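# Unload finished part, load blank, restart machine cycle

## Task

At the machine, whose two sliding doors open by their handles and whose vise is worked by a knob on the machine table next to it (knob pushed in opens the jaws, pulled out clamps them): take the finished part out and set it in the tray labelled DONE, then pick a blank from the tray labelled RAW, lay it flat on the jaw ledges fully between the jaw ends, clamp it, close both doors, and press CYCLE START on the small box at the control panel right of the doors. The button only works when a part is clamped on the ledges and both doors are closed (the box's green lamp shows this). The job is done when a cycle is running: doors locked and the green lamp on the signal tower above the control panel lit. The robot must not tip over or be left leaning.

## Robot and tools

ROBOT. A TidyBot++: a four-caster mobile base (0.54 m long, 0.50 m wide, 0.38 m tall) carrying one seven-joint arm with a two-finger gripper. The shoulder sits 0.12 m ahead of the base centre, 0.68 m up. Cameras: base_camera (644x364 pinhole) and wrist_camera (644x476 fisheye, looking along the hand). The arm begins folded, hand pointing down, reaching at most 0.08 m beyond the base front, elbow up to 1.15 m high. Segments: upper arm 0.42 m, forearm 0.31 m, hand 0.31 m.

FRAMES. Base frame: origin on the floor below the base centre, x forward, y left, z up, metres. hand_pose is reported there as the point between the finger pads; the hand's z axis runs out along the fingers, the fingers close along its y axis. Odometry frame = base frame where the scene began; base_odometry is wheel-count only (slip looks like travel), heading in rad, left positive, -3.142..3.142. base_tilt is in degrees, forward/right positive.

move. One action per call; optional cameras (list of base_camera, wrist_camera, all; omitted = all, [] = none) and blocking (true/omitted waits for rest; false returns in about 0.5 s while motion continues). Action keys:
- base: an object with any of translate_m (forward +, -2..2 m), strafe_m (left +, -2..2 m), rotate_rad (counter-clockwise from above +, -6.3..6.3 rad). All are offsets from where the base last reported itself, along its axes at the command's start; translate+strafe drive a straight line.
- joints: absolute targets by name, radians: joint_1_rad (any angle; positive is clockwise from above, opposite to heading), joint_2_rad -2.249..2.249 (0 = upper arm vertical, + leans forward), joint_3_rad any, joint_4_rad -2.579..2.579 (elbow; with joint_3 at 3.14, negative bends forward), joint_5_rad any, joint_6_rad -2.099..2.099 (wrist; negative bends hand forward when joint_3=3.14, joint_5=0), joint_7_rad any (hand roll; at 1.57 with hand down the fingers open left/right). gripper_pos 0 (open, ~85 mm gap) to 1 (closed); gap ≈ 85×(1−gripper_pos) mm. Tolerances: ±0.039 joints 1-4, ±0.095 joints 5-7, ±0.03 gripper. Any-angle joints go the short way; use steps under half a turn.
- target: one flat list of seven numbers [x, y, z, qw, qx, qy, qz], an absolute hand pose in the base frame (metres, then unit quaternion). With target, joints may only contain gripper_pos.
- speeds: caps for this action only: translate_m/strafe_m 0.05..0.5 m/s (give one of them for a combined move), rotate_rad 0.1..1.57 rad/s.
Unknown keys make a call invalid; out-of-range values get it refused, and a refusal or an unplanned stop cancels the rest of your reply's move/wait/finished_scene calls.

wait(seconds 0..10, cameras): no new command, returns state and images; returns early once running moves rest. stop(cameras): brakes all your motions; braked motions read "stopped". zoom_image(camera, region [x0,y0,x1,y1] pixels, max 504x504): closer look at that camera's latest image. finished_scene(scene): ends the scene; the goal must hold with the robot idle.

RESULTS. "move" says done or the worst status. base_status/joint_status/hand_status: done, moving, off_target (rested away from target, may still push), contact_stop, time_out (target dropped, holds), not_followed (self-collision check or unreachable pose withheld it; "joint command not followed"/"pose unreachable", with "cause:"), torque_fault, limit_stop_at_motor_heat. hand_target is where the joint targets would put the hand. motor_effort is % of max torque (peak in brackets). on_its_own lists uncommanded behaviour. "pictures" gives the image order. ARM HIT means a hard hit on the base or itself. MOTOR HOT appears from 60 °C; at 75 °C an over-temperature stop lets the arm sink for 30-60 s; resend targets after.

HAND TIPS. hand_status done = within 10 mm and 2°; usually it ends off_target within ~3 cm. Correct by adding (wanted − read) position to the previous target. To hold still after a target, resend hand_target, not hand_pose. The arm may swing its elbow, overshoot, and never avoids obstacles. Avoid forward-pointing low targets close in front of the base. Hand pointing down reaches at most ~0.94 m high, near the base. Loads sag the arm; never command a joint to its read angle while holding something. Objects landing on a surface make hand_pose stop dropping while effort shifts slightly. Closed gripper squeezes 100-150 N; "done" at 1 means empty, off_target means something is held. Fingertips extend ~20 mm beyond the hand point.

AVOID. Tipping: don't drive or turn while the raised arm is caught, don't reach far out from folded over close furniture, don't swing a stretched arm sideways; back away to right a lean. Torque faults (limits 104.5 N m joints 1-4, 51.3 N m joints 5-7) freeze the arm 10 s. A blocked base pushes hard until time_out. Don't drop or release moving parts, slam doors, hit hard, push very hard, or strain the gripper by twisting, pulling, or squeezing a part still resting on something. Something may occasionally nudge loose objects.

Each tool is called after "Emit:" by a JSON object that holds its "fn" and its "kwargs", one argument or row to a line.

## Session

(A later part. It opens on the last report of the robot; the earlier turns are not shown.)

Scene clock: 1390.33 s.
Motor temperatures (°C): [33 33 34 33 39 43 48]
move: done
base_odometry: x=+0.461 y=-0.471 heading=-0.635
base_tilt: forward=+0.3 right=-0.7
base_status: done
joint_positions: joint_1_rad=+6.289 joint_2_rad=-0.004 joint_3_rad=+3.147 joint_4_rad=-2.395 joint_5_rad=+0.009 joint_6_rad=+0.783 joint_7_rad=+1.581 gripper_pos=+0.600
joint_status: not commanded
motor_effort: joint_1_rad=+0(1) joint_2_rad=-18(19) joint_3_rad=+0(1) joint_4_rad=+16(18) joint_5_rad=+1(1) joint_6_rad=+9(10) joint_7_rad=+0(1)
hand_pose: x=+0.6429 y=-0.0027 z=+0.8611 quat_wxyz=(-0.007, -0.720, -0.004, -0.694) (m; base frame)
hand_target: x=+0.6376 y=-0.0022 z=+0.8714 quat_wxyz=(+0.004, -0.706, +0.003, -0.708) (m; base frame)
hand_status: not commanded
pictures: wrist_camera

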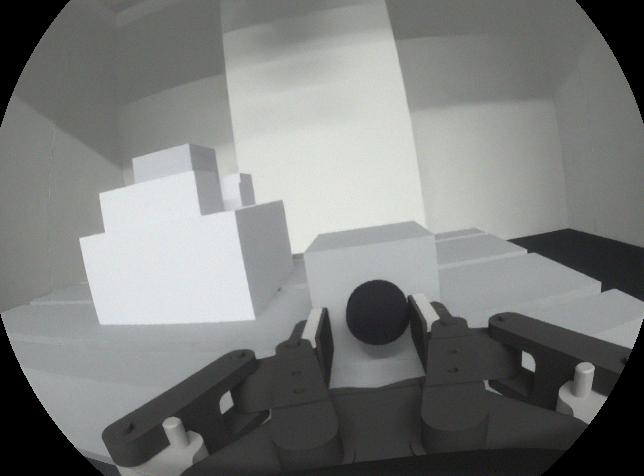

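Emit:
{"fn": "move", "kwargs": {
  "base": {"strafe_m": -0.003},
  "speeds": {"strafe_m": 0.05},
  "cameras": []
}}

Emit:
{"fn": "move", "kwargs": {
  "joints": {"gripper_pos": 0.95},
  "cameras": ["wrist_camera"]
}}

Scene clock: 1400.03 s.
Motor temperatures (°C): [33 32 34 33 39 43 48]
move: done
base_odometry: x=+0.459 y=-0.473 heading=-0.635
base_tilt: forward=+0.4 right=-0.7
base_status: done
joint_positions: joint_1_rad=+6.289 joint_2_rad=-0.004 joint_3_rad=+3.147 joint_4_rad=-2.395 joint_5_rad=+0.009 joint_6_rad=+0.783 joint_7_rad=+1.581 gripper_pos=+0.600
joint_status: not commanded
motor_effort: joint_1_rad=-1(3) joint_2_rad=-17(18) joint_3_rad=-1(4) joint_4_rad=+17(17) joint_5_rad=+1(2) joint_6_rad=+9(10) joint_7_rad=+0(1)
hand_pose: x=+0.6429 y=-0.0028 z=+0.8611 quat_wxyz=(-0.007, -0.720, -0.004, -0.694) (m; base frame)
hand_target: x=+0.6376 y=-0.0022 z=+0.8714 quat_wxyz=(+0.004, -0.706, +0.003, -0.708) (m; base frame)
hand_status: not commanded
pictures: none
No camera images: "cameras" was empty.

Scene clock: 1400.77 s.
Motor temperatures (°C): [33 32 34 33 39 43 48]
move: off_target
base_odometry: x=+0.459 y=-0.473 heading=-0.635
base_tilt: forward=+0.4 right=-0.7
base_status: not commanded
joint_positions: joint_1_rad=+6.291 joint_2_rad=-0.006 joint_3_rad=+3.148 joint_4_rad=-2.397 joint_5_rad=+0.009 joint_6_rad=+0.785 joint_7_rad=+1.581 gripper_pos=+0.751
joint_status: gripper_pos off_target (ended at +0.751, target +0.950)
motor_effort: joint_1_rad=-1(5) joint_2_rad=-17(19) joint_3_rad=-1(4) joint_4_rad=+17(18) joint_5_rad=+0(3) joint_6_rad=+9(10) joint_7_rad=+0(1)
hand_pose: x=+0.6420 y=-0.0042 z=+0.8612 quat_wxyz=(-0.008, -0.720, -0.003, -0.694) (m; base frame)
hand_target: x=+0.6376 y=-0.0022 z=+0.8714 quat_wxyz=(+0.004, -0.706, +0.003, -0.708) (m; base frame)
hand_status: not commanded
pictures: wrist_camera

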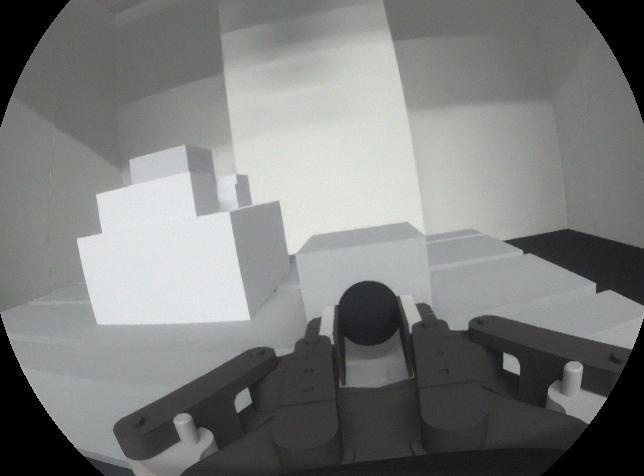

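Gripped. Pull back.

Emit:
{"fn": "move", "kwargs": {
  "base": {"translate_m": -0.03},
  "speeds": {"translate_m": 0.05},
  "cameras": ["wrist_camera"]
}}

Scene clock: 1404.27 s.
Motor temperatures (°C): [33 32 34 33 39 43 48]
move: done
base_odometry: x=+0.435 y=-0.456 heading=-0.635
base_tilt: forward=+0.4 right=-0.7
base_status: done
joint_positions: joint_1_rad=+6.291 joint_2_rad=+0.035 joint_3_rad=+3.149 joint_4_rad=-2.359 joint_5_rad=+0.009 joint_6_rad=+0.791 joint_7_rad=+1.581 gripper_pos=+0.754
joint_status: not commanded
motor_effort: joint_1_rad=+0(3) joint_2_rad=-26(29) joint_3_rad=-1(2) joint_4_rad=+8(16) joint_5_rad=+1(2) joint_6_rad=+8(10) joint_7_rad=+0(1)
hand_pose: x=+0.6587 y=-0.0046 z=+0.8615 quat_wxyz=(-0.009, -0.719, -0.003, -0.695) (m; base frame)
hand_target: x=+0.6376 y=-0.0022 z=+0.8714 quat_wxyz=(+0.004, -0.706, +0.003, -0.708) (m; base frame)
hand_status: not commanded
pictures: wrist_camera

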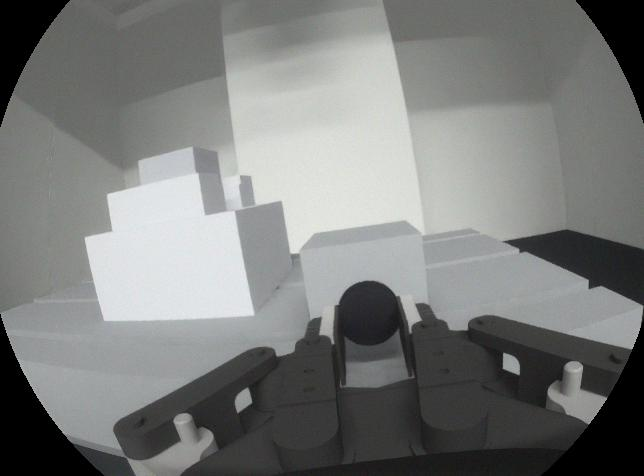

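Emit:
{"fn": "move", "kwargs": {
  "base": {"translate_m": -0.02},
  "speeds": {"translate_m": 0.05},
  "cameras": ["wrist_camera"]
}}

Emit:
{"fn": "zoom_image", "kwargs": {
  "camera": "wrist_camera",
  "region": [80, 130, 460, 380]
}}

Scene clock: 1410.83 s.
Motor temperatures (°C): [33 33 34 33 39 43 48]
move: done
base_odometry: x=+0.420 y=-0.444 heading=-0.635
base_tilt: forward=+0.4 right=-0.7
base_status: done
joint_positions: joint_1_rad=+6.291 joint_2_rad=+0.069 joint_3_rad=+3.149 joint_4_rad=-2.325 joint_5_rad=+0.009 joint_6_rad=+0.792 joint_7_rad=+1.581 gripper_pos=+0.754
joint_status: not commanded
motor_effort: joint_1_rad=-1(2) joint_2_rad=-33(36) joint_3_rad=-2(3) joint_4_rad=+0(6) joint_5_rad=+1(3) joint_6_rad=+8(9) joint_7_rad=+0(1)
hand_pose: x=+0.6729 y=-0.0052 z=+0.8617 quat_wxyz=(-0.009, -0.718, -0.003, -0.696) (m; base frame)
hand_target: x=+0.6376 y=-0.0022 z=+0.8714 quat_wxyz=(+0.004, -0.706, +0.003, -0.708) (m; base frame)
hand_status: not commanded
pictures: wrist_camera

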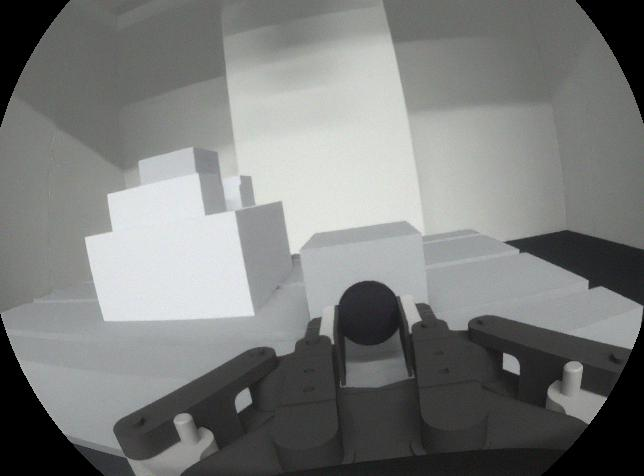

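Scaled by 1.326.

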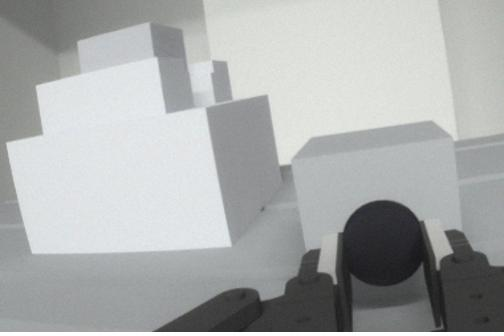

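Emit:
{"fn": "move", "kwargs": {
  "base": {"translate_m": 0.026},
  "speeds": {"translate_m": 0.05},
  "cameras": []
}}

Emit:
{"fn": "move", "kwargs": {
  "joints": {"gripper_pos": 0.4},
  "cameras": ["wrist_camera"]
}}

Scene clock: 1416.93 s.
Motor temperatures (°C): [33 33 34 33 39 43 48]
move: done
base_odometry: x=+0.441 y=-0.459 heading=-0.635
base_tilt: forward=+0.4 right=-0.7
base_status: done
joint_positions: joint_1_rad=+6.291 joint_2_rad=+0.007 joint_3_rad=+3.148 joint_4_rad=-2.389 joint_5_rad=+0.009 joint_6_rad=+0.793 joint_7_rad=+1.581 gripper_pos=+0.754
joint_status: not commanded
motor_effort: joint_1_rad=+1(2) joint_2_rad=-20(34) joint_3_rad=+0(3) joint_4_rad=+11(17) joint_5_rad=+0(2) joint_6_rad=+7(10) joint_7_rad=+0(1)
hand_pose: x=+0.6464 y=-0.0039 z=+0.8611 quat_wxyz=(-0.008, -0.719, -0.003, -0.695) (m; base frame)
hand_target: x=+0.6376 y=-0.0022 z=+0.8714 quat_wxyz=(+0.004, -0.706, +0.003, -0.708) (m; base frame)
hand_status: not commanded
pictures: none
No camera images: "cameras" was empty.

Scene clock: 1417.77 s.
Motor temperatures (°C): [33 33 34 33 39 43 48]
move: done
base_odometry: x=+0.441 y=-0.459 heading=-0.635
base_tilt: forward=+0.4 right=-0.7
base_status: not commanded
joint_positions: joint_1_rad=+6.291 joint_2_rad=-0.001 joint_3_rad=+3.148 joint_4_rad=-2.400 joint_5_rad=+0.009 joint_6_rad=+0.793 joint_7_rad=+1.581 gripper_pos=+0.400
joint_status: all done
motor_effort: joint_1_rad=+0(1) joint_2_rad=-17(23) joint_3_rad=-1(1) joint_4_rad=+16(19) joint_5_rad=+1(2) joint_6_rad=+8(10) joint_7_rad=+0(1)
hand_pose: x=+0.6423 y=-0.0038 z=+0.8600 quat_wxyz=(-0.008, -0.719, -0.003, -0.695) (m; base frame)
hand_target: x=+0.6376 y=-0.0022 z=+0.8714 quat_wxyz=(+0.004, -0.706, +0.003, -0.708) (m; base frame)
hand_status: not commanded
pictures: wrist_camera

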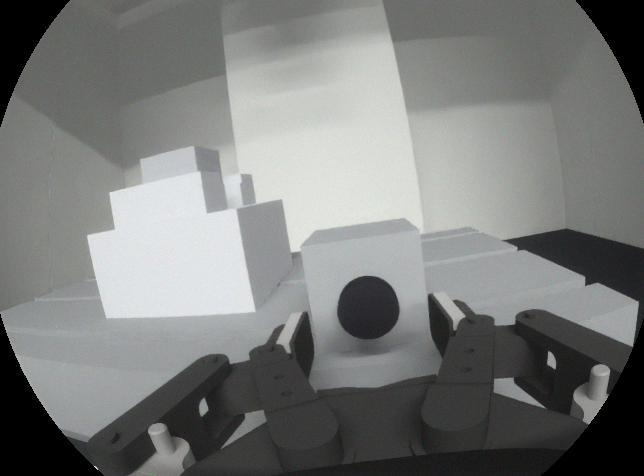

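Emit:
{"fn": "move", "kwargs": {
  "base": {"translate_m": -0.21},
  "speeds": {"translate_m": 0.25},
  "joints": {"gripper_pos": 0.0},
  "cameras": ["wrist_camera"]
}}

Emit:
{"fn": "move", "kwargs": {
  "joints": {"joint_2_rad": 0.30, "joint_4_rad": -0.46, "joint_6_rad": -1.80, "joint_7_rad": 1.5},
  "cameras": ["wrist_camera"]
}}

Emit:
{"fn": "zoom_image", "kwargs": {
  "camera": "wrist_camera",
  "region": [130, 0, 410, 200]
}}

Scene clock: 1427.53 s.
Motor temperatures (°C): [33 33 34 33 39 43 48]
move: done
base_odometry: x=+0.271 y=-0.335 heading=-0.635
base_tilt: forward=+0.4 right=-0.7
base_status: done
joint_positions: joint_1_rad=+6.291 joint_2_rad=-0.008 joint_3_rad=+3.148 joint_4_rad=-2.400 joint_5_rad=+0.009 joint_6_rad=+0.793 joint_7_rad=+1.581 gripper_pos=+0.000
joint_status: all done
motor_effort: joint_1_rad=+1(1) joint_2_rad=-17(21) joint_3_rad=+1(1) joint_4_rad=+16(18) joint_5_rad=+1(1) joint_6_rad=+9(10) joint_7_rad=+0(1)
hand_pose: x=+0.6410 y=-0.0038 z=+0.8635 quat_wxyz=(-0.008, -0.717, -0.003, -0.697) (m; base frame)
hand_target: x=+0.6376 y=-0.0022 z=+0.8714 quat_wxyz=(+0.004, -0.706, +0.003, -0.708) (m; base frame)
hand_status: not commanded
pictures: wrist_camera

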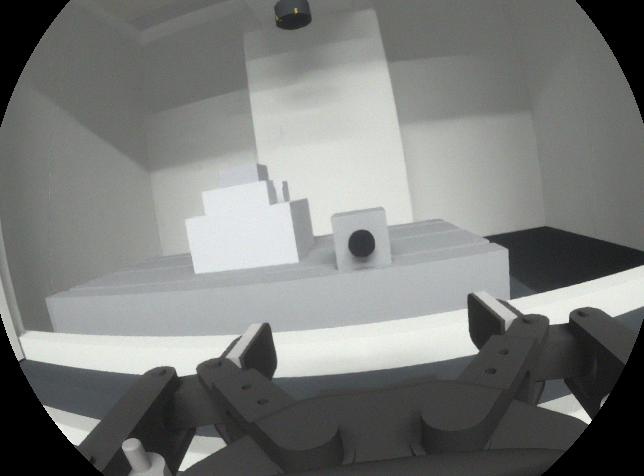

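Scene clock: 1431.27 s.
Motor temperatures (°C): [33 33 34 33 39 43 48]
move: done
base_odometry: x=+0.271 y=-0.335 heading=-0.635
base_tilt: forward=+0.3 right=-0.7
base_status: not commanded
joint_positions: joint_1_rad=+6.291 joint_2_rad=+0.294 joint_3_rad=+3.148 joint_4_rad=-0.483 joint_5_rad=+0.009 joint_6_rad=-1.757 joint_7_rad=+1.581 gripper_pos=+0.000
joint_status: all done
motor_effort: joint_1_rad=+0(1) joint_2_rad=-26(30) joint_3_rad=+0(1) joint_4_rad=+14(22) joint_5_rad=+1(2) joint_6_rad=+5(10) joint_7_rad=+0(2)
hand_pose: x=+0.6391 y=-0.0080 z=+1.0530 quat_wxyz=(-0.009, -0.954, +0.004, -0.299) (m; base frame)
hand_target: x=+0.6306 y=-0.0176 z=+1.0516 quat_wxyz=(-0.006, -0.957, +0.051, -0.287) (m; base frame)
hand_status: not commanded
pictures: wrist_camera

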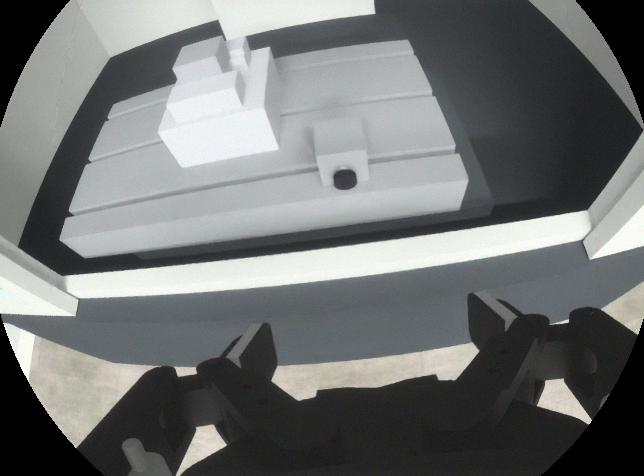

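Scaled by 1.800.

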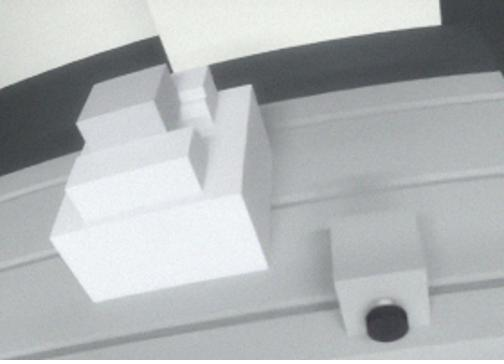

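Emit:
{"fn": "move", "kwargs": {
  "base": {"translate_m": 0.25, "strafe_m": 0.175},
  "speeds": {"translate_m": 0.3},
  "cameras": ["wrist_camera"]
}}

Emit:
{"fn": "zoom_image", "kwargs": {
  "camera": "wrist_camera",
  "region": [260, 100, 460, 280]
}}

Scene clock: 1440.27 s.
Motor temperatures (°C): [33 33 34 33 39 43 48]
move: done
base_odometry: x=+0.577 y=-0.342 heading=-0.634
base_tilt: forward=+0.4 right=-0.7
base_status: done
joint_positions: joint_1_rad=+6.291 joint_2_rad=+0.307 joint_3_rad=+3.148 joint_4_rad=-0.481 joint_5_rad=+0.009 joint_6_rad=-1.763 joint_7_rad=+1.581 gripper_pos=+0.000
joint_status: not commanded
motor_effort: joint_1_rad=+0(2) joint_2_rad=-27(29) joint_3_rad=+0(1) joint_4_rad=+14(15) joint_5_rad=+1(2) joint_6_rad=+5(6) joint_7_rad=-1(1)
hand_pose: x=+0.6425 y=-0.0080 z=+1.0458 quat_wxyz=(-0.008, -0.957, +0.004, -0.291) (m; base frame)
hand_target: x=+0.6306 y=-0.0176 z=+1.0516 quat_wxyz=(-0.006, -0.957, +0.051, -0.287) (m; base frame)
hand_status: not commanded
pictures: wrist_camera

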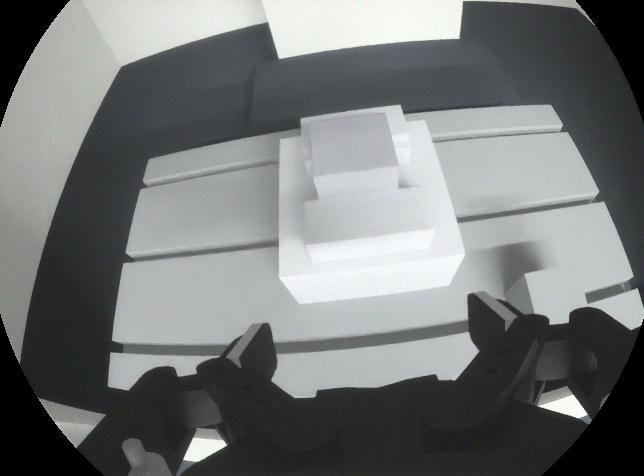

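Scaled by 2.520.

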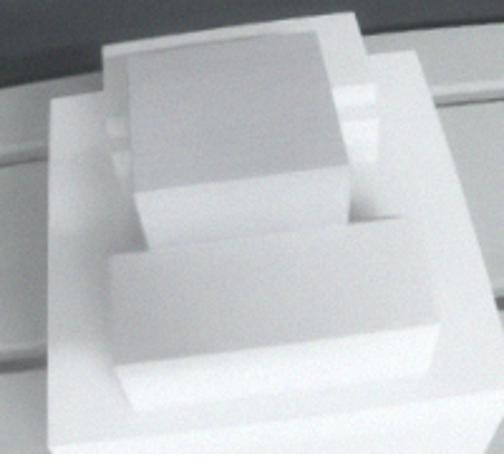

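Emit:
{"fn": "move", "kwargs": {
  "base": {"translate_m": -0.40},
  "speeds": {"translate_m": 0.4},
  "cameras": []
}}

Emit:
{"fn": "move", "kwargs": {
  "base": {"strafe_m": 0.38},
  "joints": {"joint_2_rad": 0.015, "joint_4_rad": -1.229, "joint_6_rad": -0.33, "gripper_pos": 1.0},
  "cameras": ["wrist_camera"]
}}

Scene clock: 1488.33 s.
Motor temperatures (°C): [33 33 34 33 39 42 48]
move: done
base_odometry: x=+0.254 y=-0.105 heading=-0.634
base_tilt: forward=+0.4 right=-0.7
base_status: done
joint_positions: joint_1_rad=+6.291 joint_2_rad=+0.303 joint_3_rad=+3.148 joint_4_rad=-0.479 joint_5_rad=+0.009 joint_6_rad=-1.766 joint_7_rad=+1.581 gripper_pos=+0.000
joint_status: not commanded
motor_effort: joint_1_rad=+1(2) joint_2_rad=-27(31) joint_3_rad=+0(1) joint_4_rad=+15(16) joint_5_rad=+1(2) joint_6_rad=+5(6) joint_7_rad=+0(1)
hand_pose: x=+0.6403 y=-0.0080 z=+1.0482 quat_wxyz=(-0.008, -0.956, +0.004, -0.292) (m; base frame)
hand_target: x=+0.6306 y=-0.0176 z=+1.0516 quat_wxyz=(-0.006, -0.957, +0.051, -0.287) (m; base frame)
hand_status: not commanded
pictures: none
No camera images: "cameras" was empty.

Scene clock: 1490.87 s.
Motor temperatures (°C): [33 33 34 33 39 42 48]
move: done
base_odometry: x=+0.480 y=+0.201 heading=-0.634
base_tilt: forward=+0.4 right=-0.7
base_status: done
joint_positions: joint_1_rad=+6.292 joint_2_rad=+0.032 joint_3_rad=+3.143 joint_4_rad=-1.205 joint_5_rad=+0.010 joint_6_rad=-0.387 joint_7_rad=+1.581 gripper_pos=+0.999
joint_status: all done
motor_effort: joint_1_rad=+0(4) joint_2_rad=-23(29) joint_3_rad=-1(3) joint_4_rad=+21(22) joint_5_rad=+1(2) joint_6_rad=+9(10) joint_7_rad=-1(1)
hand_pose: x=+0.7403 y=-0.0057 z=+1.1890 quat_wxyz=(-0.011, -0.726, -0.002, -0.688) (m; base frame)
hand_target: x=+0.7342 y=-0.0141 z=+1.2025 quat_wxyz=(+0.004, -0.708, +0.026, -0.706) (m; base frame)
hand_status: not commanded
pictures: wrist_camera

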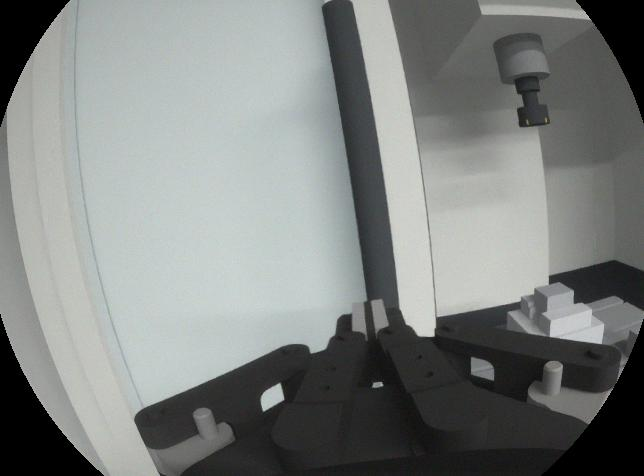

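Emit:
{"fn": "move", "kwargs": {
  "base": {"strafe_m": 0.07},
  "cameras": ["wrist_camera"]
}}

Scene clock: 1520.17 s.
Motor temperatures (°C): [33 33 34 33 39 42 48]
move: done
base_odometry: x=+0.521 y=+0.258 heading=-0.634
base_tilt: forward=+0.4 right=-0.7
base_status: done
joint_positions: joint_1_rad=+6.292 joint_2_rad=+0.032 joint_3_rad=+3.140 joint_4_rad=-1.205 joint_5_rad=+0.010 joint_6_rad=-0.383 joint_7_rad=+1.581 gripper_pos=+0.999
joint_status: not commanded
motor_effort: joint_1_rad=+0(3) joint_2_rad=-23(24) joint_3_rad=+0(2) joint_4_rad=+21(22) joint_5_rad=+0(2) joint_6_rad=+8(10) joint_7_rad=+0(1)
hand_pose: x=+0.7403 y=-0.0042 z=+1.1901 quat_wxyz=(-0.010, -0.724, -0.003, -0.689) (m; base frame)
hand_target: x=+0.7342 y=-0.0141 z=+1.2025 quat_wxyz=(+0.004, -0.708, +0.026, -0.706) (m; base frame)
hand_status: not commanded
pictures: wrist_camera

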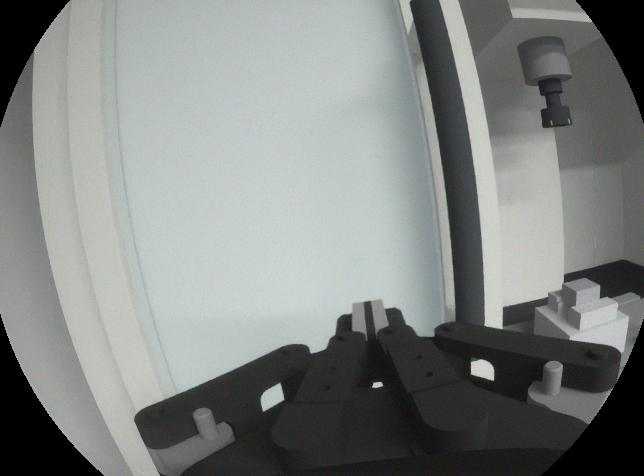

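Emit:
{"fn": "move", "kwargs": {
  "base": {"translate_m": 0.13},
  "speeds": {"translate_m": 0.15},
  "cameras": ["wrist_camera"]
}}

Emit:
{"fn": "move", "kwargs": {
  "base": {"strafe_m": -0.15},
  "speeds": {"strafe_m": 0.1},
  "cameras": ["wrist_camera"]
}}

Scene clock: 1528.00 s.
Motor temperatures (°C): [33 33 34 33 39 42 48]
move: done
base_odometry: x=+0.626 y=+0.181 heading=-0.634
base_tilt: forward=+0.4 right=-0.7
base_status: done
joint_positions: joint_1_rad=+6.292 joint_2_rad=+0.026 joint_3_rad=+3.140 joint_4_rad=-1.208 joint_5_rad=+0.010 joint_6_rad=-0.381 joint_7_rad=+1.581 gripper_pos=+0.999
joint_status: not commanded
motor_effort: joint_1_rad=+1(1) joint_2_rad=-23(27) joint_3_rad=+1(1) joint_4_rad=+21(22) joint_5_rad=+2(2) joint_6_rad=+9(10) joint_7_rad=+0(1)
hand_pose: x=+0.7375 y=-0.0042 z=+1.1926 quat_wxyz=(-0.010, -0.723, -0.003, -0.691) (m; base frame)
hand_target: x=+0.7342 y=-0.0141 z=+1.2025 quat_wxyz=(+0.004, -0.708, +0.026, -0.706) (m; base frame)
hand_status: not commanded
pictures: wrist_camera

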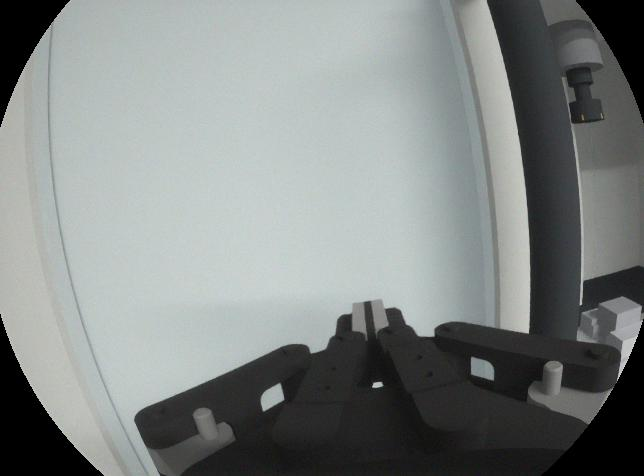

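Scene clock: 1530.07 s.
Motor temperatures (°C): [33 33 34 33 39 42 48]
move: done
base_odometry: x=+0.537 y=+0.060 heading=-0.634
base_tilt: forward=+0.4 right=-0.7
base_status: done
joint_positions: joint_1_rad=+6.230 joint_2_rad=+0.029 joint_3_rad=+3.073 joint_4_rad=-1.208 joint_5_rad=+0.010 joint_6_rad=-0.376 joint_7_rad=+1.581 gripper_pos=+0.999
joint_status: not commanded
motor_effort: joint_1_rad=+15(17) joint_2_rad=-25(27) joint_3_rad=+16(17) joint_4_rad=+21(22) joint_5_rad=+5(6) joint_6_rad=+9(10) joint_7_rad=+0(1)
hand_pose: x=+0.7337 y=+0.0743 z=+1.1927 quat_wxyz=(+0.035, -0.720, -0.049, -0.691) (m; base frame)
hand_target: x=+0.7342 y=-0.0141 z=+1.2025 quat_wxyz=(+0.004, -0.708, +0.026, -0.706) (m; base frame)
hand_status: not commanded
pictures: wrist_camera

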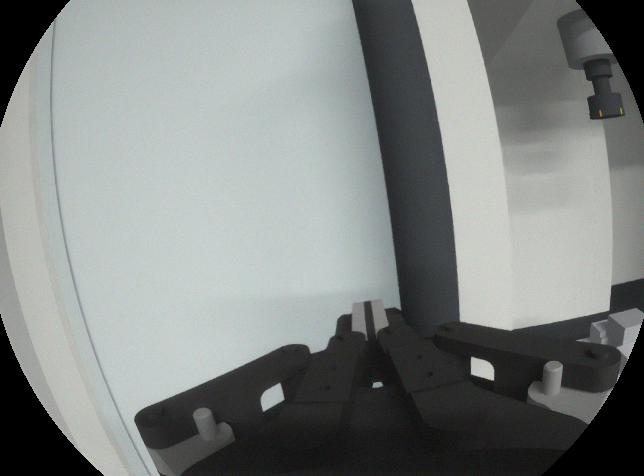

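Emit:
{"fn": "move", "kwargs": {
  "base": {"strafe_m": -0.40},
  "speeds": {"strafe_m": 0.1},
  "cameras": ["wrist_camera"]
}}

Scene clock: 1539.17 s.
Motor temperatures (°C): [33 33 34 33 39 42 48]
move: done
base_odometry: x=+0.301 y=-0.262 heading=-0.633
base_tilt: forward=+0.4 right=-0.7
base_status: done
joint_positions: joint_1_rad=+6.213 joint_2_rad=+0.008 joint_3_rad=+3.074 joint_4_rad=-1.223 joint_5_rad=+0.010 joint_6_rad=-0.371 joint_7_rad=+1.581 gripper_pos=+0.999
joint_status: not commanded
motor_effort: joint_1_rad=+13(20) joint_2_rad=-18(27) joint_3_rad=+13(20) joint_4_rad=+21(25) joint_5_rad=+5(7) joint_6_rad=+10(14) joint_7_rad=+0(1)
hand_pose: x=+0.7235 y=+0.0840 z=+1.1974 quat_wxyz=(+0.040, -0.716, -0.055, -0.695) (m; base frame)
hand_target: x=+0.7342 y=-0.0141 z=+1.2025 quat_wxyz=(+0.004, -0.708, +0.026, -0.706) (m; base frame)
hand_status: not commanded
pictures: wrist_camera

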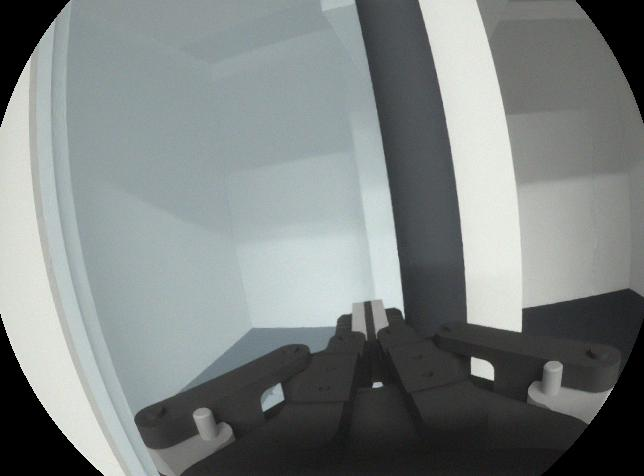

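Emit:
{"fn": "move", "kwargs": {
  "base": {"strafe_m": -0.05},
  "speeds": {"strafe_m": 0.08},
  "cameras": ["wrist_camera"]
}}

Scene clock: 1544.33 s.
Motor temperatures (°C): [33 33 34 33 39 42 48]
move: done
base_odometry: x=+0.271 y=-0.302 heading=-0.633
base_tilt: forward=+0.4 right=-0.7
base_status: done
joint_positions: joint_1_rad=+6.190 joint_2_rad=+0.017 joint_3_rad=+3.037 joint_4_rad=-1.223 joint_5_rad=+0.009 joint_6_rad=-0.354 joint_7_rad=+1.580 gripper_pos=+0.999
joint_status: not commanded
motor_effort: joint_1_rad=+22(24) joint_2_rad=-22(25) joint_3_rad=+22(24) joint_4_rad=+19(21) joint_5_rad=+6(7) joint_6_rad=+7(9) joint_7_rad=+0(1)
hand_pose: x=+0.7214 y=+0.1202 z=+1.1975 quat_wxyz=(+0.062, -0.711, -0.075, -0.696) (m; base frame)
hand_target: x=+0.7342 y=-0.0141 z=+1.2025 quat_wxyz=(+0.004, -0.708, +0.026, -0.706) (m; base frame)
hand_status: not commanded
pictures: wrist_camera

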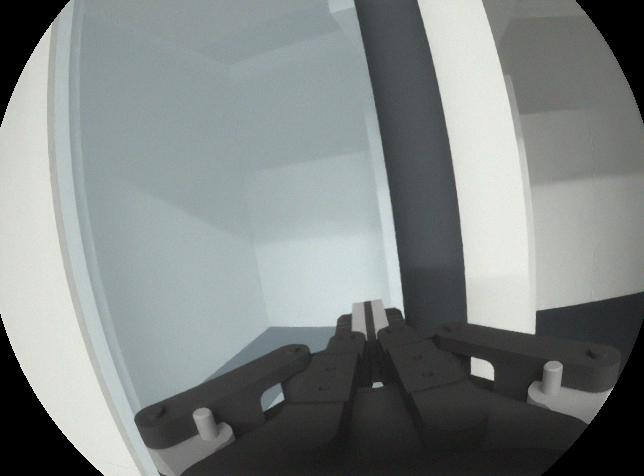

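Emit:
{"fn": "move", "kwargs": {
  "base": {"strafe_m": 0.17},
  "speeds": {"strafe_m": 0.2},
  "cameras": ["wrist_camera"]
}}

Emit:
{"fn": "move", "kwargs": {
  "base": {"translate_m": -0.16},
  "cameras": []
}}

Emit:
{"fn": "move", "kwargs": {
  "base": {"strafe_m": -0.64},
  "speeds": {"strafe_m": 0.4}
}}

Scene clock: 1553.37 s.
Motor temperatures (°C): [33 33 34 33 39 42 48]
move: done
base_odometry: x=+0.372 y=-0.165 heading=-0.632
base_tilt: forward=+0.4 right=-0.7
base_status: done
joint_positions: joint_1_rad=+6.287 joint_2_rad=+0.013 joint_3_rad=+3.141 joint_4_rad=-1.229 joint_5_rad=+0.009 joint_6_rad=-0.355 joint_7_rad=+1.580 gripper_pos=+0.999
joint_status: not commanded
motor_effort: joint_1_rad=-1(21) joint_2_rad=-22(23) joint_3_rad=+0(21) joint_4_rad=+20(24) joint_5_rad=+0(6) joint_6_rad=+8(12) joint_7_rad=+0(1)
hand_pose: x=+0.7332 y=-0.0017 z=+1.1962 quat_wxyz=(-0.008, -0.716, -0.004, -0.698) (m; base frame)
hand_target: x=+0.7342 y=-0.0141 z=+1.2025 quat_wxyz=(+0.004, -0.708, +0.026, -0.706) (m; base frame)
hand_status: not commanded
pictures: wrist_camera

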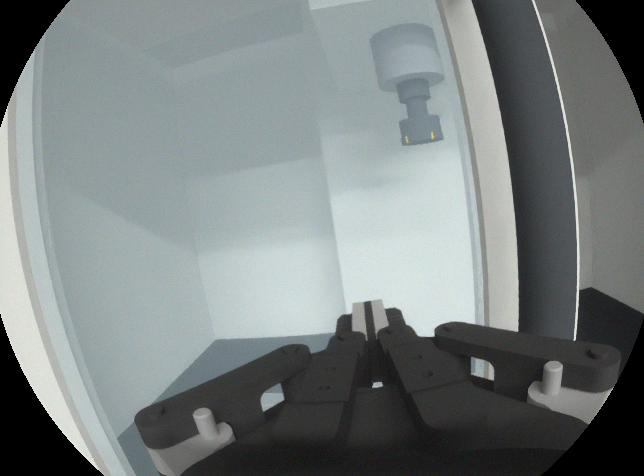

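Scene clock: 1554.97 s.
Motor temperatures (°C): [33 33 34 33 39 42 48]
move: done
base_odometry: x=+0.243 y=-0.070 heading=-0.632
base_tilt: forward=+0.3 right=-0.7
base_status: done
joint_positions: joint_1_rad=+6.287 joint_2_rad=+0.016 joint_3_rad=+3.141 joint_4_rad=-1.229 joint_5_rad=+0.009 joint_6_rad=-0.355 joint_7_rad=+1.580 gripper_pos=+0.999
joint_status: not commanded
motor_effort: joint_1_rad=+0(2) joint_2_rad=-23(27) joint_3_rad=+0(1) joint_4_rad=+21(23) joint_5_rad=+1(2) joint_6_rad=+10(11) joint_7_rad=+0(1)
hand_pose: x=+0.7346 y=-0.0017 z=+1.1946 quat_wxyz=(-0.008, -0.717, -0.004, -0.697) (m; base frame)
hand_target: x=+0.7342 y=-0.0141 z=+1.2025 quat_wxyz=(+0.004, -0.708, +0.026, -0.706) (m; base frame)
hand_status: not commanded
pictures: none
No camera images: "cameras" was empty.

Scene clock: 1557.60 s.
Motor temperatures (°C): [33 33 34 33 39 42 48]
move: done
base_odometry: x=-0.135 y=-0.587 heading=-0.632
base_tilt: forward=+0.4 right=-0.7
base_status: done
joint_positions: joint_1_rad=+6.289 joint_2_rad=+0.016 joint_3_rad=+3.145 joint_4_rad=-1.229 joint_5_rad=+0.009 joint_6_rad=-0.355 joint_7_rad=+1.580 gripper_pos=+0.999
joint_status: not commanded
motor_effort: joint_1_rad=+0(3) joint_2_rad=-23(23) joint_3_rad=+0(4) joint_4_rad=+21(22) joint_5_rad=+1(2) joint_6_rad=+9(10) joint_7_rad=-1(1)
hand_pose: x=+0.7346 y=-0.0049 z=+1.1945 quat_wxyz=(-0.010, -0.717, -0.002, -0.697) (m; base frame)
hand_target: x=+0.7342 y=-0.0141 z=+1.2025 quat_wxyz=(+0.004, -0.708, +0.026, -0.706) (m; base frame)
hand_status: not commanded
pictures: base_camera, wrist_camera

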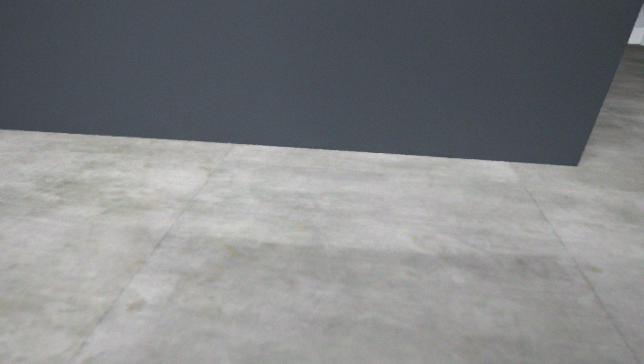

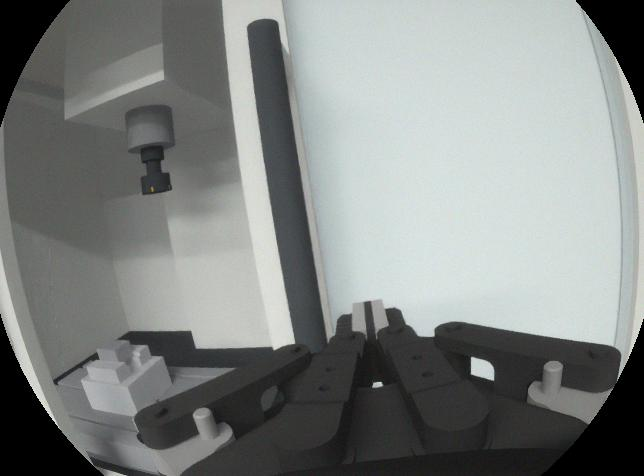

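Emit:
{"fn": "move", "kwargs": {
  "base": {"translate_m": 0.16},
  "speeds": {"translate_m": 0.15},
  "cameras": ["wrist_camera"]
}}

Emit:
{"fn": "move", "kwargs": {
  "base": {"strafe_m": 0.15},
  "speeds": {"strafe_m": 0.1},
  "cameras": ["wrist_camera"]
}}

Scene clock: 1564.63 s.
Motor temperatures (°C): [33 33 34 33 39 42 48]
move: done
base_odometry: x=-0.006 y=-0.682 heading=-0.632
base_tilt: forward=+0.4 right=-0.7
base_status: done
joint_positions: joint_1_rad=+6.295 joint_2_rad=+0.014 joint_3_rad=+3.152 joint_4_rad=-1.229 joint_5_rad=+0.009 joint_6_rad=-0.355 joint_7_rad=+1.579 gripper_pos=+0.999
joint_status: not commanded
motor_effort: joint_1_rad=-2(4) joint_2_rad=-21(24) joint_3_rad=-1(3) joint_4_rad=+20(23) joint_5_rad=+1(1) joint_6_rad=+8(10) joint_7_rad=+1(1)
hand_pose: x=+0.7338 y=-0.0128 z=+1.1955 quat_wxyz=(-0.015, -0.716, +0.003, -0.697) (m; base frame)
hand_target: x=+0.7342 y=-0.0141 z=+1.2025 quat_wxyz=(+0.004, -0.708, +0.026, -0.706) (m; base frame)
hand_status: not commanded
pictures: wrist_camera

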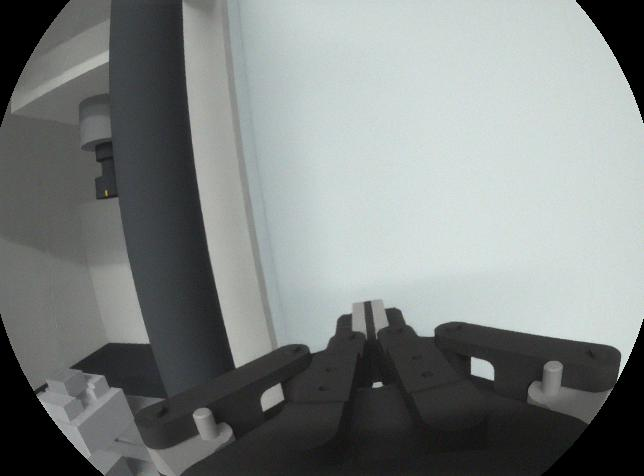

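Scene clock: 1566.80 s.
Motor temperatures (°C): [33 33 34 33 39 42 48]
move: done
base_odometry: x=+0.082 y=-0.561 heading=-0.633
base_tilt: forward=+0.3 right=-0.7
base_status: done
joint_positions: joint_1_rad=+6.378 joint_2_rad=+0.006 joint_3_rad=+3.205 joint_4_rad=-1.232 joint_5_rad=+0.023 joint_6_rad=-0.355 joint_7_rad=+1.578 gripper_pos=+0.999
joint_status: not commanded
motor_effort: joint_1_rad=-11(19) joint_2_rad=-17(23) joint_3_rad=-11(19) joint_4_rad=+24(26) joint_5_rad=-3(4) joint_6_rad=+13(14) joint_7_rad=-1(1)
hand_pose: x=+0.7226 y=-0.0973 z=+1.1987 quat_wxyz=(-0.068, -0.713, +0.049, -0.696) (m; base frame)
hand_target: x=+0.7342 y=-0.0141 z=+1.2025 quat_wxyz=(+0.004, -0.708, +0.026, -0.706) (m; base frame)
hand_status: not commanded
pictures: wrist_camera

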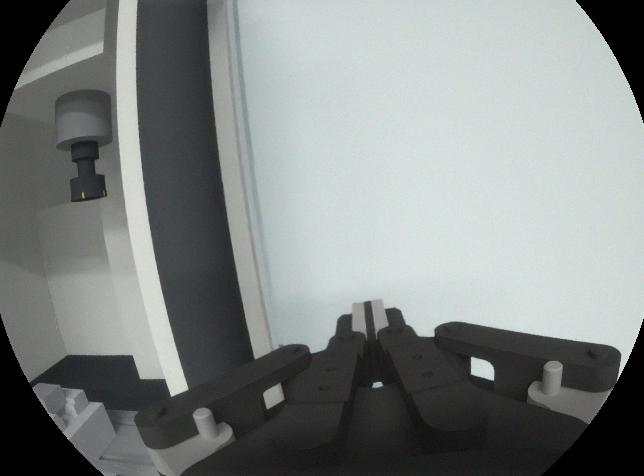

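Emit:
{"fn": "zoom_image", "kwargs": {
  "camera": "wrist_camera",
  "region": [120, 240, 440, 440]
}}

Scaled by 1.575.

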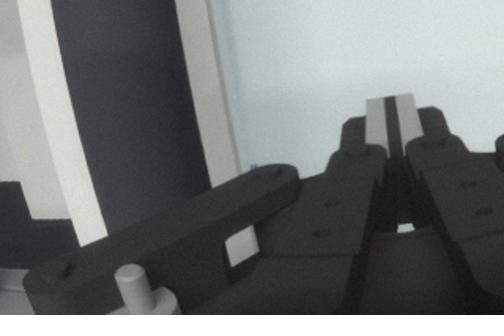

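Emit:
{"fn": "move", "kwargs": {
  "base": {"strafe_m": 0.03},
  "speeds": {"strafe_m": 0.1}
}}

Scene clock: 1592.73 s.
Motor temperatures (°C): [33 32 34 33 39 42 48]
move: done
base_odometry: x=+0.100 y=-0.537 heading=-0.633
base_tilt: forward=+0.3 right=-0.7
base_status: done
joint_positions: joint_1_rad=+6.388 joint_2_rad=+0.003 joint_3_rad=+3.225 joint_4_rad=-1.232 joint_5_rad=+0.026 joint_6_rad=-0.355 joint_7_rad=+1.576 gripper_pos=+0.999
joint_status: not commanded
motor_effort: joint_1_rad=-15(19) joint_2_rad=-17(20) joint_3_rad=-15(19) joint_4_rad=+25(25) joint_5_rad=-4(5) joint_6_rad=+13(15) joint_7_rad=+0(1)
hand_pose: x=+0.7183 y=-0.1154 z=+1.2002 quat_wxyz=(-0.079, -0.711, +0.060, -0.696) (m; base frame)
hand_target: x=+0.7342 y=-0.0141 z=+1.2025 quat_wxyz=(+0.004, -0.708, +0.026, -0.706) (m; base frame)
hand_status: not commanded
pictures: base_camera, wrist_camera

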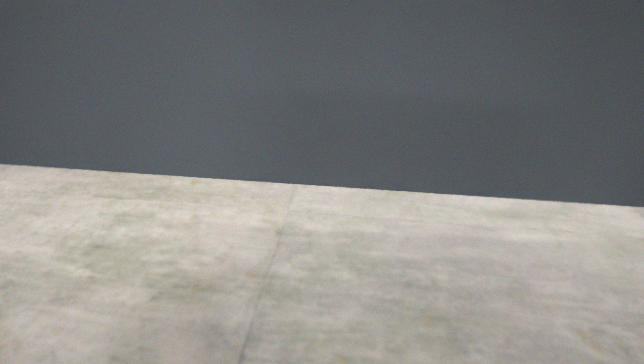

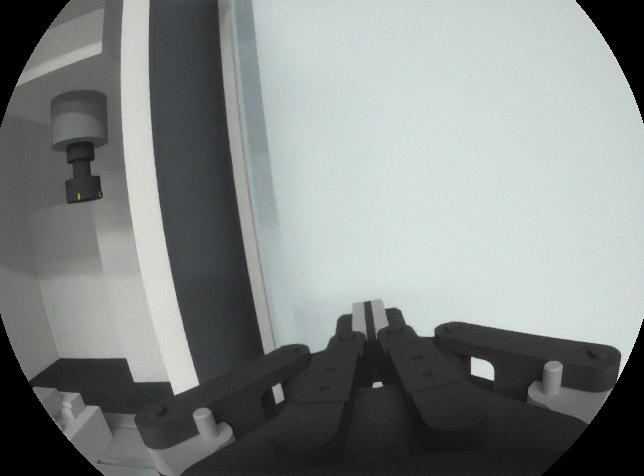

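Emit:
{"fn": "move", "kwargs": {
  "base": {"strafe_m": -0.12},
  "speeds": {"strafe_m": 0.15},
  "cameras": ["wrist_camera"]
}}

Emit:
{"fn": "move", "kwargs": {
  "base": {"translate_m": -0.05},
  "speeds": {"translate_m": 0.15}
}}

Scene clock: 1615.53 s.
Motor temperatures (°C): [33 32 34 33 39 42 48]
move: done
base_odometry: x=+0.029 y=-0.634 heading=-0.633
base_tilt: forward=+0.4 right=-0.7
base_status: done
joint_positions: joint_1_rad=+6.317 joint_2_rad=+0.016 joint_3_rad=+3.149 joint_4_rad=-1.235 joint_5_rad=+0.026 joint_6_rad=-0.354 joint_7_rad=+1.576 gripper_pos=+0.999
joint_status: not commanded
motor_effort: joint_1_rad=+0(15) joint_2_rad=-23(24) joint_3_rad=+0(16) joint_4_rad=+21(26) joint_5_rad=+1(3) joint_6_rad=+9(16) joint_7_rad=+0(1)
hand_pose: x=+0.7350 y=-0.0271 z=+1.1903 quat_wxyz=(-0.028, -0.719, +0.007, -0.694) (m; base frame)
hand_target: x=+0.7342 y=-0.0141 z=+1.2025 quat_wxyz=(+0.004, -0.708, +0.026, -0.706) (m; base frame)
hand_status: not commanded
pictures: wrist_camera

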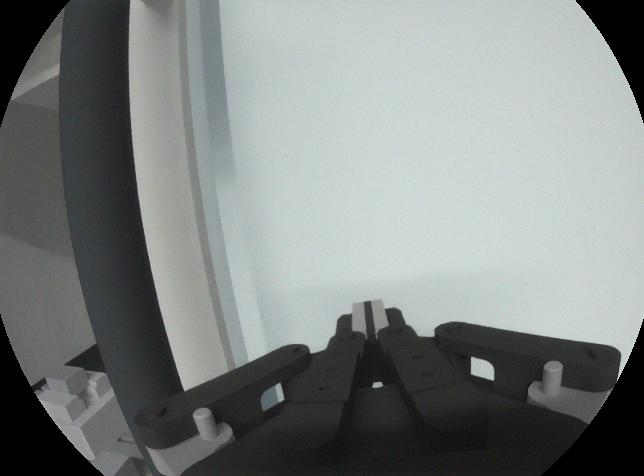

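Scene clock: 1616.70 s.
Motor temperatures (°C): [33 32 34 33 39 42 48]
move: done
base_odometry: x=-0.011 y=-0.604 heading=-0.633
base_tilt: forward=+0.4 right=-0.7
base_status: done
joint_positions: joint_1_rad=+6.317 joint_2_rad=+0.015 joint_3_rad=+3.149 joint_4_rad=-1.235 joint_5_rad=+0.026 joint_6_rad=-0.354 joint_7_rad=+1.576 gripper_pos=+0.999
joint_status: not commanded
motor_effort: joint_1_rad=+0(1) joint_2_rad=-23(26) joint_3_rad=+1(1) joint_4_rad=+20(22) joint_5_rad=+0(2) joint_6_rad=+9(10) joint_7_rad=-1(1)
hand_pose: x=+0.7343 y=-0.0269 z=+1.1911 quat_wxyz=(-0.028, -0.719, +0.007, -0.695) (m; base frame)
hand_target: x=+0.7342 y=-0.0141 z=+1.2025 quat_wxyz=(+0.004, -0.708, +0.026, -0.706) (m; base frame)
hand_status: not commanded
pictures: base_camera, wrist_camera

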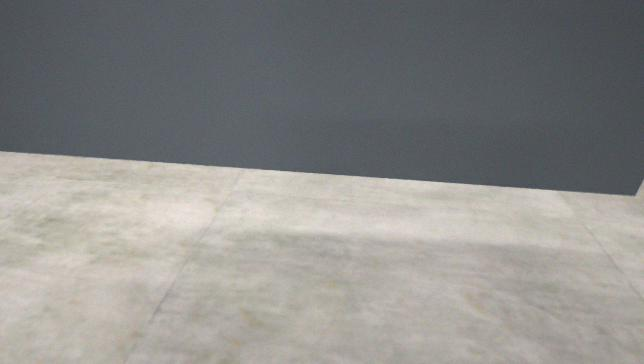

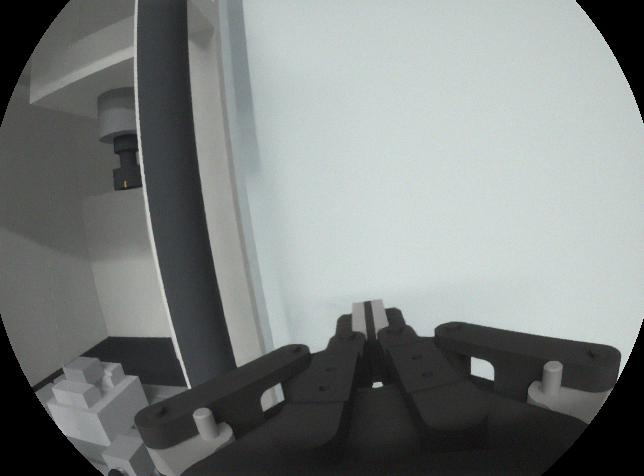

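Emit:
{"fn": "move", "kwargs": {
  "base": {"translate_m": 0.028},
  "speeds": {"translate_m": 0.1},
  "cameras": []
}}

Emit:
{"fn": "move", "kwargs": {
  "base": {"strafe_m": 0.1},
  "speeds": {"strafe_m": 0.1},
  "cameras": ["wrist_camera"]
}}

Scene clock: 1644.20 s.
Motor temperatures (°C): [33 32 34 33 39 42 48]
move: done
base_odometry: x=+0.011 y=-0.621 heading=-0.633
base_tilt: forward=+0.4 right=-0.7
base_status: done
joint_positions: joint_1_rad=+6.317 joint_2_rad=+0.025 joint_3_rad=+3.149 joint_4_rad=-1.235 joint_5_rad=+0.026 joint_6_rad=-0.354 joint_7_rad=+1.576 gripper_pos=+0.999
joint_status: not commanded
motor_effort: joint_1_rad=+1(1) joint_2_rad=-23(27) joint_3_rad=+0(1) joint_4_rad=+21(22) joint_5_rad=+2(2) joint_6_rad=+9(10) joint_7_rad=+0(1)
hand_pose: x=+0.7394 y=-0.0271 z=+1.1850 quat_wxyz=(-0.028, -0.722, +0.007, -0.691) (m; base frame)
hand_target: x=+0.7342 y=-0.0141 z=+1.2025 quat_wxyz=(+0.004, -0.708, +0.026, -0.706) (m; base frame)
hand_status: not commanded
pictures: none
No camera images: "cameras" was empty.

Scene clock: 1645.77 s.
Motor temperatures (°C): [33 32 34 33 39 42 48]
move: done
base_odometry: x=+0.070 y=-0.540 heading=-0.633
base_tilt: forward=+0.3 right=-0.7
base_status: done
joint_positions: joint_1_rad=+6.361 joint_2_rad=+0.020 joint_3_rad=+3.209 joint_4_rad=-1.235 joint_5_rad=+0.026 joint_6_rad=-0.354 joint_7_rad=+1.575 gripper_pos=+0.999
joint_status: not commanded
motor_effort: joint_1_rad=-12(15) joint_2_rad=-20(24) joint_3_rad=-13(15) joint_4_rad=+23(24) joint_5_rad=-2(4) joint_6_rad=+13(13) joint_7_rad=+0(1)
hand_pose: x=+0.7315 y=-0.0900 z=+1.1881 quat_wxyz=(-0.064, -0.719, +0.044, -0.690) (m; base frame)
hand_target: x=+0.7342 y=-0.0141 z=+1.2025 quat_wxyz=(+0.004, -0.708, +0.026, -0.706) (m; base frame)
hand_status: not commanded
pictures: wrist_camera

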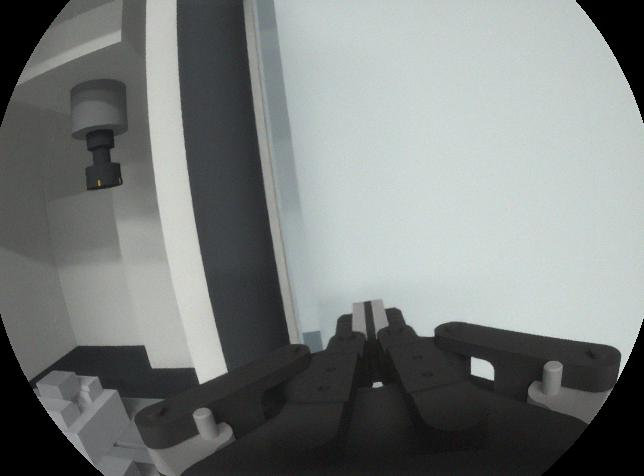

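Emit:
{"fn": "zoom_image", "kwargs": {
  "camera": "wrist_camera",
  "region": [220, 200, 420, 400]
}}

Scaled by 2.520.

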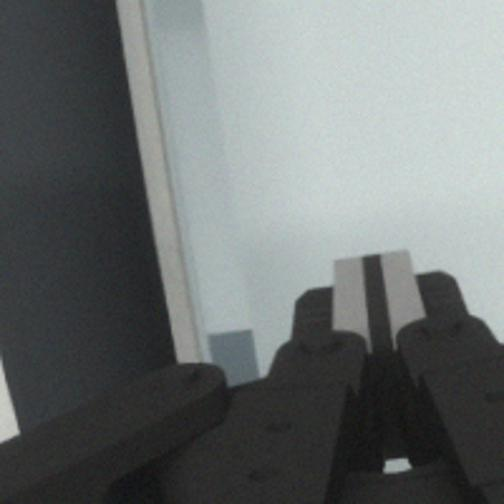

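Emit:
{"fn": "move", "kwargs": {
  "base": {"strafe_m": 0.06},
  "speeds": {"strafe_m": 0.1},
  "cameras": ["wrist_camera"]
}}

Scene clock: 1678.27 s.
Motor temperatures (°C): [33 32 34 33 39 42 48]
move: done
base_odometry: x=+0.106 y=-0.492 heading=-0.633
base_tilt: forward=+0.4 right=-0.7
base_status: done
joint_positions: joint_1_rad=+6.383 joint_2_rad=+0.013 joint_3_rad=+3.216 joint_4_rad=-1.233 joint_5_rad=+0.031 joint_6_rad=-0.352 joint_7_rad=+1.575 gripper_pos=+0.999
joint_status: not commanded
motor_effort: joint_1_rad=-13(21) joint_2_rad=-20(24) joint_3_rad=-14(23) joint_4_rad=+21(24) joint_5_rad=-3(6) joint_6_rad=+10(13) joint_7_rad=+0(1)
hand_pose: x=+0.7249 y=-0.1080 z=+1.1943 quat_wxyz=(-0.077, -0.715, +0.054, -0.693) (m; base frame)
hand_target: x=+0.7342 y=-0.0141 z=+1.2025 quat_wxyz=(+0.004, -0.708, +0.026, -0.706) (m; base frame)
hand_status: not commanded
pictures: wrist_camera

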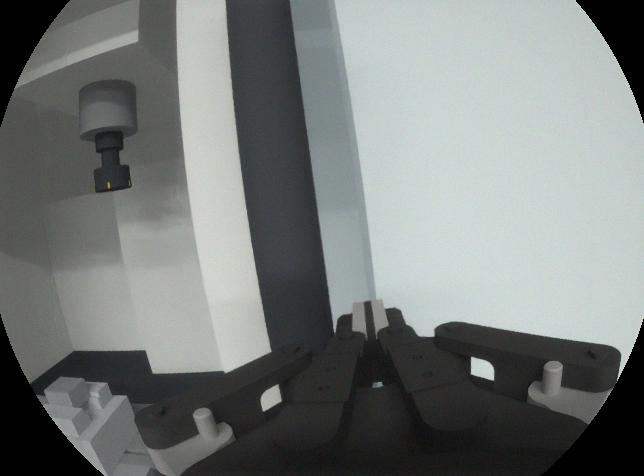

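Emit:
{"fn": "move", "kwargs": {
  "base": {"strafe_m": 0.1},
  "speeds": {"strafe_m": 0.1},
  "cameras": ["wrist_camera"]
}}

Scene clock: 1682.80 s.
Motor temperatures (°C): [33 32 34 33 39 42 48]
move: done
base_odometry: x=+0.165 y=-0.411 heading=-0.634
base_tilt: forward=+0.4 right=-0.7
base_status: done
joint_positions: joint_1_rad=+6.389 joint_2_rad=+0.018 joint_3_rad=+3.214 joint_4_rad=-1.231 joint_5_rad=+0.032 joint_6_rad=-0.347 joint_7_rad=+1.575 gripper_pos=+0.999
joint_status: not commanded
motor_effort: joint_1_rad=-12(20) joint_2_rad=-21(25) joint_3_rad=-12(20) joint_4_rad=+24(24) joint_5_rad=-3(5) joint_6_rad=+11(13) joint_7_rad=+1(1)
hand_pose: x=+0.7269 y=-0.1104 z=+1.1938 quat_wxyz=(-0.078, -0.714, +0.054, -0.694) (m; base frame)
hand_target: x=+0.7342 y=-0.0141 z=+1.2025 quat_wxyz=(+0.004, -0.708, +0.026, -0.706) (m; base frame)
hand_status: not commanded
pictures: wrist_camera

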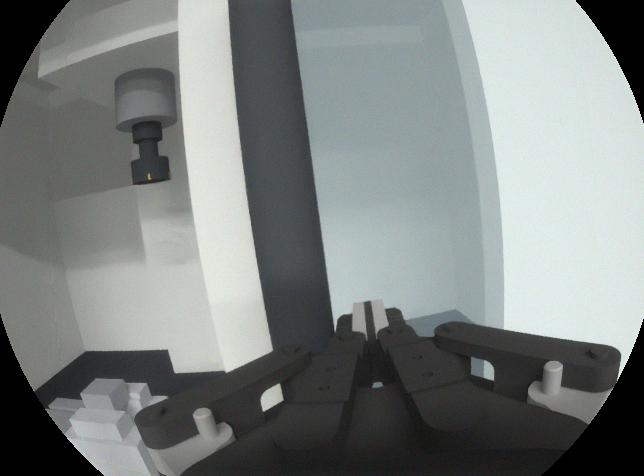

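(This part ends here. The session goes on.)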